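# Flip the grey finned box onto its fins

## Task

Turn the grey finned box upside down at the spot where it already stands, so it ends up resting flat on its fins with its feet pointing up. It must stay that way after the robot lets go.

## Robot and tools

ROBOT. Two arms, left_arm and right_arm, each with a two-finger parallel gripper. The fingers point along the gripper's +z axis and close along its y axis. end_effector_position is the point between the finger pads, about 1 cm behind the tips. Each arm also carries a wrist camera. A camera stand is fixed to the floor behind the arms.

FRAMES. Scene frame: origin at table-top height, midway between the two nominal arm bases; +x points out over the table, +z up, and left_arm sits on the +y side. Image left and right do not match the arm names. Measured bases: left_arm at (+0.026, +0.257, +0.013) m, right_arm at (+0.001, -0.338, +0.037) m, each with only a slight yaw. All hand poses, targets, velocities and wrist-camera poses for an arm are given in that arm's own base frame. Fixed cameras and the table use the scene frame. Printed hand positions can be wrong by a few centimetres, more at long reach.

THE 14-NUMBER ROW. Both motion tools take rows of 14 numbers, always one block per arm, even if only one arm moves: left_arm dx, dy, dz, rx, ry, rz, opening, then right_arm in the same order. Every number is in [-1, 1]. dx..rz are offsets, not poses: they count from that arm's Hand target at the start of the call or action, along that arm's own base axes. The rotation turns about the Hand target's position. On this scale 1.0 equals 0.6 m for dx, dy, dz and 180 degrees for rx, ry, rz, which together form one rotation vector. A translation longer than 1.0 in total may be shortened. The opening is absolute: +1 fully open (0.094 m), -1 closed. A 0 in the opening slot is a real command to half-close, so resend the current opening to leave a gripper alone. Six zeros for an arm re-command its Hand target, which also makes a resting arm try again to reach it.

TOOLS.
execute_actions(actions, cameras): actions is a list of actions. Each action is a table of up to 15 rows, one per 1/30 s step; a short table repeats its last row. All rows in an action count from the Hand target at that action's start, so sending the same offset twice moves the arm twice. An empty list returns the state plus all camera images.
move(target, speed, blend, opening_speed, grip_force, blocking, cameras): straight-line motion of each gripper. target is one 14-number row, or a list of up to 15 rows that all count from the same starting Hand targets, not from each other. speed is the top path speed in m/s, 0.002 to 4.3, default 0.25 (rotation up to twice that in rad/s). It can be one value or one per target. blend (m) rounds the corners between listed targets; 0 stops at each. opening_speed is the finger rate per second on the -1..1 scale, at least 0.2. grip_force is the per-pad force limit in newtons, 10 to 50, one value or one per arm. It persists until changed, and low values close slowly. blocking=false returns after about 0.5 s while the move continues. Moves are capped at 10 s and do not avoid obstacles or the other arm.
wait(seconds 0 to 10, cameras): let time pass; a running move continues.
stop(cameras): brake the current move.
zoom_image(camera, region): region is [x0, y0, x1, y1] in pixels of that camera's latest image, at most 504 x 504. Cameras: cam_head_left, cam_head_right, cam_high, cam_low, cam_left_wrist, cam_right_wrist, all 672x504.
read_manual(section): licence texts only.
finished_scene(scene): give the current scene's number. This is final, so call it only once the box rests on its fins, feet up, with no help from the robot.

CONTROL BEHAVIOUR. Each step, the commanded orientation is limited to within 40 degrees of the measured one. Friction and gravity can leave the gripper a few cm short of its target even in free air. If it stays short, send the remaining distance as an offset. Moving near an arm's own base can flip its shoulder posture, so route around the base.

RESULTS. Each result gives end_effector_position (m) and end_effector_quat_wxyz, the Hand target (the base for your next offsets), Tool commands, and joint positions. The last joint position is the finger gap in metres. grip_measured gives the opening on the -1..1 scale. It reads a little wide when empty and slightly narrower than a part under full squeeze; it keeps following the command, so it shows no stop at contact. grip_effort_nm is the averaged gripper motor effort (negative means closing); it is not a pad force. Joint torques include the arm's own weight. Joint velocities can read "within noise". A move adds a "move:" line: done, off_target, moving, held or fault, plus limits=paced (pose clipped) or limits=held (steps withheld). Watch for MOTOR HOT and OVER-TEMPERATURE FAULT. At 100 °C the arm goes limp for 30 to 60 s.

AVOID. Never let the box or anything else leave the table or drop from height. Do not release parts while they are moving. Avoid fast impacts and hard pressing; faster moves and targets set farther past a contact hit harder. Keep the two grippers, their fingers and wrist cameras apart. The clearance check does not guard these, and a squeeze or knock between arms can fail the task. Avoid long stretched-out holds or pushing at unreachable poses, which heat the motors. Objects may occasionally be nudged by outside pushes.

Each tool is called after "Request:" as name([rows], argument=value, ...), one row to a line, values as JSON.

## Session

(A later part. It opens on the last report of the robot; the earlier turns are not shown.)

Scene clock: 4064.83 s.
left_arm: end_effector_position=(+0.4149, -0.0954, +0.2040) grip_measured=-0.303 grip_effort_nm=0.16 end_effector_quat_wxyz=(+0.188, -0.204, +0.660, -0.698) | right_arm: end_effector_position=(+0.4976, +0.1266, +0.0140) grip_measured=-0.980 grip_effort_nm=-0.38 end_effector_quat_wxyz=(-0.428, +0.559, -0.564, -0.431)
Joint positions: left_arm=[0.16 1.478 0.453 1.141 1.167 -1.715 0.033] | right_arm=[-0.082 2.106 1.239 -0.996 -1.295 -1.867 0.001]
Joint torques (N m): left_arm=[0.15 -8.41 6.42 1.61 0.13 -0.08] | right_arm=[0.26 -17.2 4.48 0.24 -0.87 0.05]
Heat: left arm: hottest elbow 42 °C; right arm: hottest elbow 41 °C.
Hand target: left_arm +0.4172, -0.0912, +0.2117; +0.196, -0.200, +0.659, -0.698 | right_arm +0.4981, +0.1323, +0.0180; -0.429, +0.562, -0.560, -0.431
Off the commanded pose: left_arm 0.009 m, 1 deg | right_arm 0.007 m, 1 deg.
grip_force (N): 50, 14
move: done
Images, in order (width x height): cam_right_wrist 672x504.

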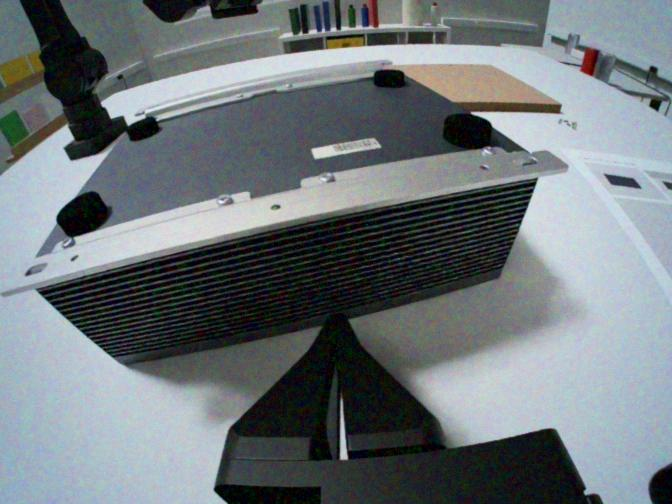

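Request:
move(target=[0,0,0,0,0,0,-0.3, -0.012,0.095,0.0,0,0,0,-1.0], speed=0.04, cameras=["cam_right_wrist", "cam_head_right"])

Scene clock: 4073.57 s.
left_arm: end_effector_position=(+0.4149, -0.0954, +0.2040) grip_measured=-0.303 grip_effort_nm=0.16 end_effector_quat_wxyz=(+0.188, -0.204, +0.660, -0.698) | right_arm: end_effector_position=(+0.4982, +0.1577, +0.0097) grip_measured=-0.980 grip_effort_nm=-0.38 end_effector_quat_wxyz=(-0.436, +0.543, -0.580, -0.422)
Joint positions: left_arm=[0.16 1.478 0.453 1.141 1.167 -1.715 0.033] | right_arm=[-0.019 2.045 1.111 -0.529 -1.303 -1.444 0.001]
Joint torques (N m): left_arm=[0.09 -8.41 6.43 1.58 0.12 -0.08] | right_arm=[4.19 -16.73 4.59 0.92 -0.91 0.07]
Heat: left arm: hottest elbow 42 °C; right arm: hottest elbow 40 °C.
Hand target: left_arm +0.4172, -0.0912, +0.2117; +0.196, -0.200, +0.659, -0.698 | right_arm +0.4909, +0.1893, +0.0180; -0.429, +0.562, -0.560, -0.431
Off the commanded pose: left_arm 0.009 m, 1 deg | right_arm 0.034 m, 3 deg.
grip_force (N): 50, 14
move: off_target (right_arm)
Images, in order (width x height): cam_head_right 672x504, cam_right_wrist 672x504.

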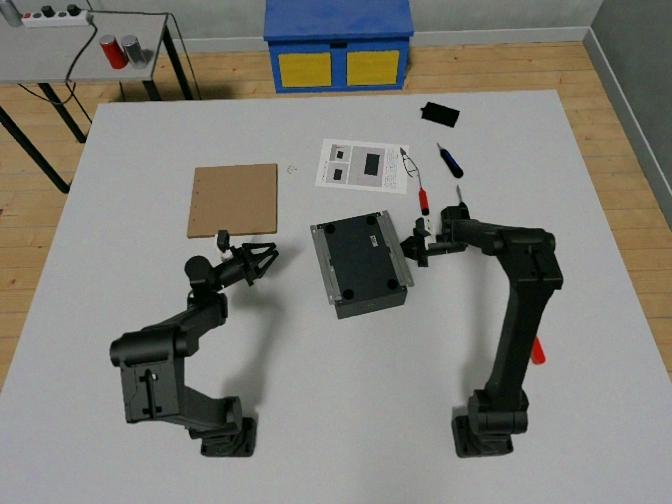

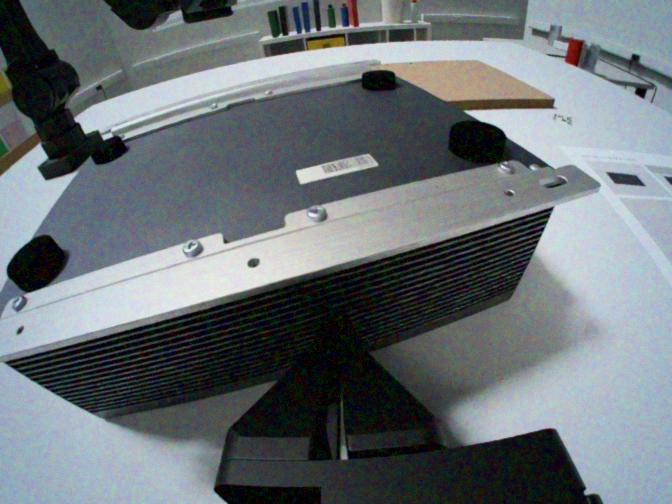

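Request:
move(target=[0,0,0,0,0,0,-0.3, -0.02,0.075,0.0,0,0,0,-1.0], speed=0.04, cameras=["cam_right_wrist", "cam_head_right"])

Scene clock: 4084.17 s.
left_arm: end_effector_position=(+0.4149, -0.0954, +0.2040) grip_measured=-0.303 grip_effort_nm=0.16 end_effector_quat_wxyz=(+0.188, -0.204, +0.660, -0.698) | right_arm: end_effector_position=(+0.4931, +0.1977, +0.0096) grip_measured=-0.980 grip_effort_nm=-0.38 end_effector_quat_wxyz=(-0.438, +0.542, -0.584, -0.416)
Joint positions: left_arm=[0.16 1.478 0.453 1.141 1.167 -1.715 0.033] | right_arm=[0.064 2.011 1.017 -0.152 -1.27 -1.118 0.001]
Joint torques (N m): left_arm=[0.15 -8.41 6.41 1.57 0.12 -0.08] | right_arm=[5.07 -16.03 4.27 1.36 -1.07 0.1]
Heat: left arm: hottest elbow 42 °C; right arm: hottest elbow 40 °C.
Hand target: left_arm +0.4172, -0.0912, +0.2117; +0.196, -0.200, +0.659, -0.698 | right_arm +0.4789, +0.2343, +0.0180; -0.429, +0.562, -0.560, -0.431
Off the commanded pose: left_arm 0.009 m, 1 deg | right_arm 0.040 m, 4 deg.
grip_force (N): 50, 14
move: off_target (right_arm)
Images, in order (width x height): cam_head_right 672x504, cam_right_wrist 672x504.

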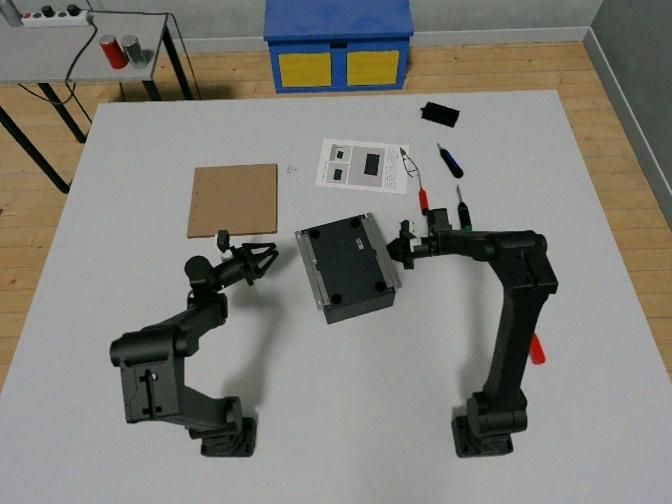

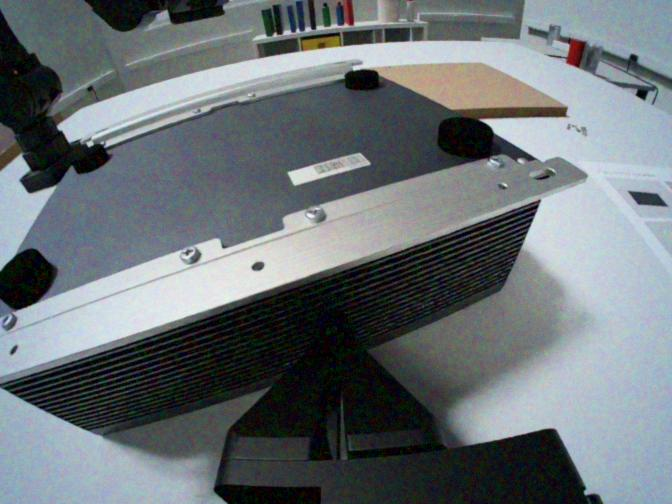

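Request:
zoom_image(camera="cam_head_right", region=[280, 190, 420, 330])

Scaled by 3.600.

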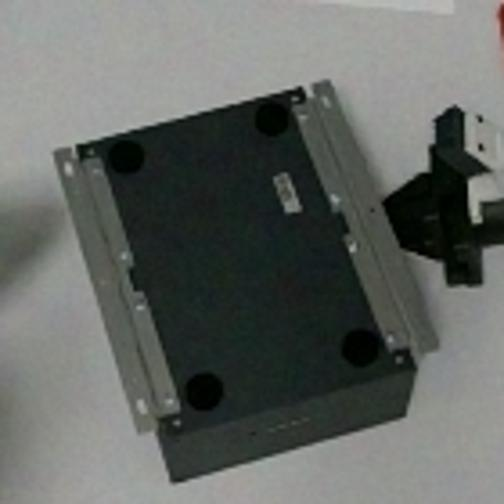

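Request:
move([
  [0,0,0,0,0,0,-0.3, 0.0,-0.22,0.03,0,0,0,-1.0],
  [0,0,0,0,0,0,-0.3, -0.05,-0.25,0.2,0,0,0,-1.0],
], speed=0.12, blend=[0.03, 0], cameras=["cam_right_wrist", "cam_head_right", "cam_low"])

Scene clock: 4095.83 s.
left_arm: end_effector_position=(+0.4149, -0.0954, +0.2040) grip_measured=-0.303 grip_effort_nm=0.16 end_effector_quat_wxyz=(+0.188, -0.204, +0.660, -0.698) | right_arm: end_effector_position=(+0.4382, +0.0924, +0.1276) grip_measured=-0.980 grip_effort_nm=-0.38 end_effector_quat_wxyz=(-0.419, +0.552, -0.575, -0.435)
Joint positions: left_arm=[0.16 1.478 0.453 1.141 1.167 -1.715 0.033] | right_arm=[-0.169 1.832 1.151 -1.425 -1.252 -2.09 0.001]
Joint torques (N m): left_arm=[0.15 -8.41 6.41 1.61 0.12 -0.09] | right_arm=[-1.67 -14.27 7.58 -0.73 -0.53 -0.11]
Heat: left arm: hottest elbow 42 °C; right arm: hottest elbow 39 °C.
Hand target: left_arm +0.4172, -0.0912, +0.2117; +0.196, -0.200, +0.659, -0.698 | right_arm +0.4489, +0.0842, +0.1381; -0.430, +0.562, -0.560, -0.431
Off the commanded pose: left_arm 0.009 m, 1 deg | right_arm 0.017 m, 2 deg.
joint sent to its limit (right arm) — joint 6 (wrist roll), lower limit. The joint targets still meet the commanded pose.
grip_force (N): 50, 14
move: off_target (right_arm)
Images, in order (width x height): cam_head_right 672x504, cam_low 672x504, cam_right_wrist 672x504.

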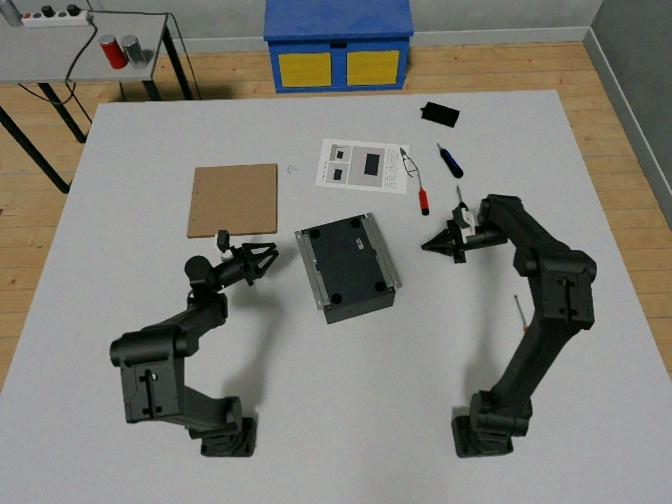

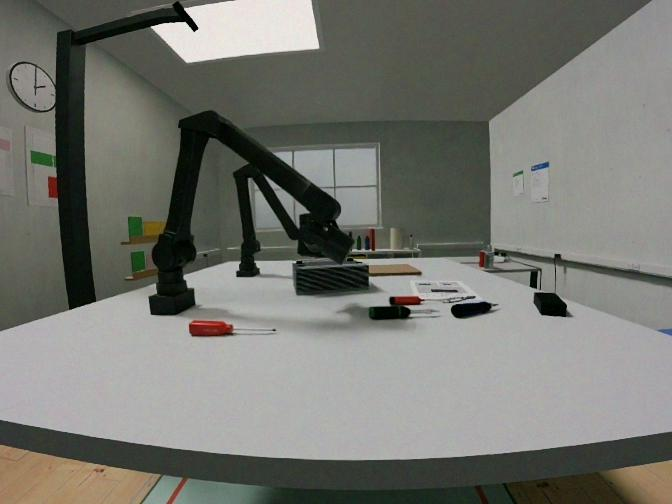

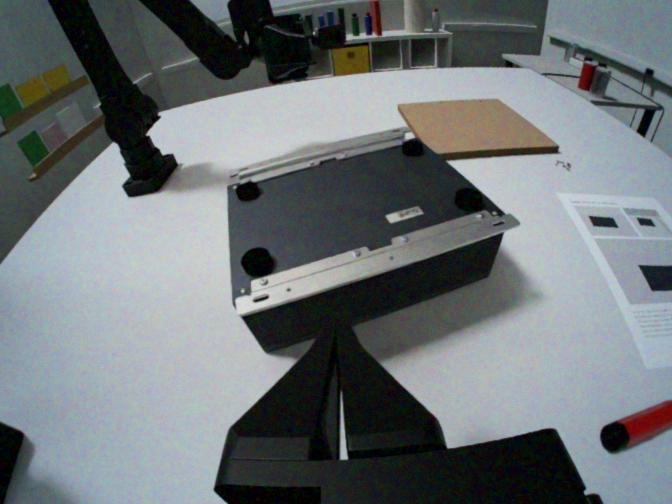

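Request:
finished_scene(scene=1)

The scene is finished: the task was done.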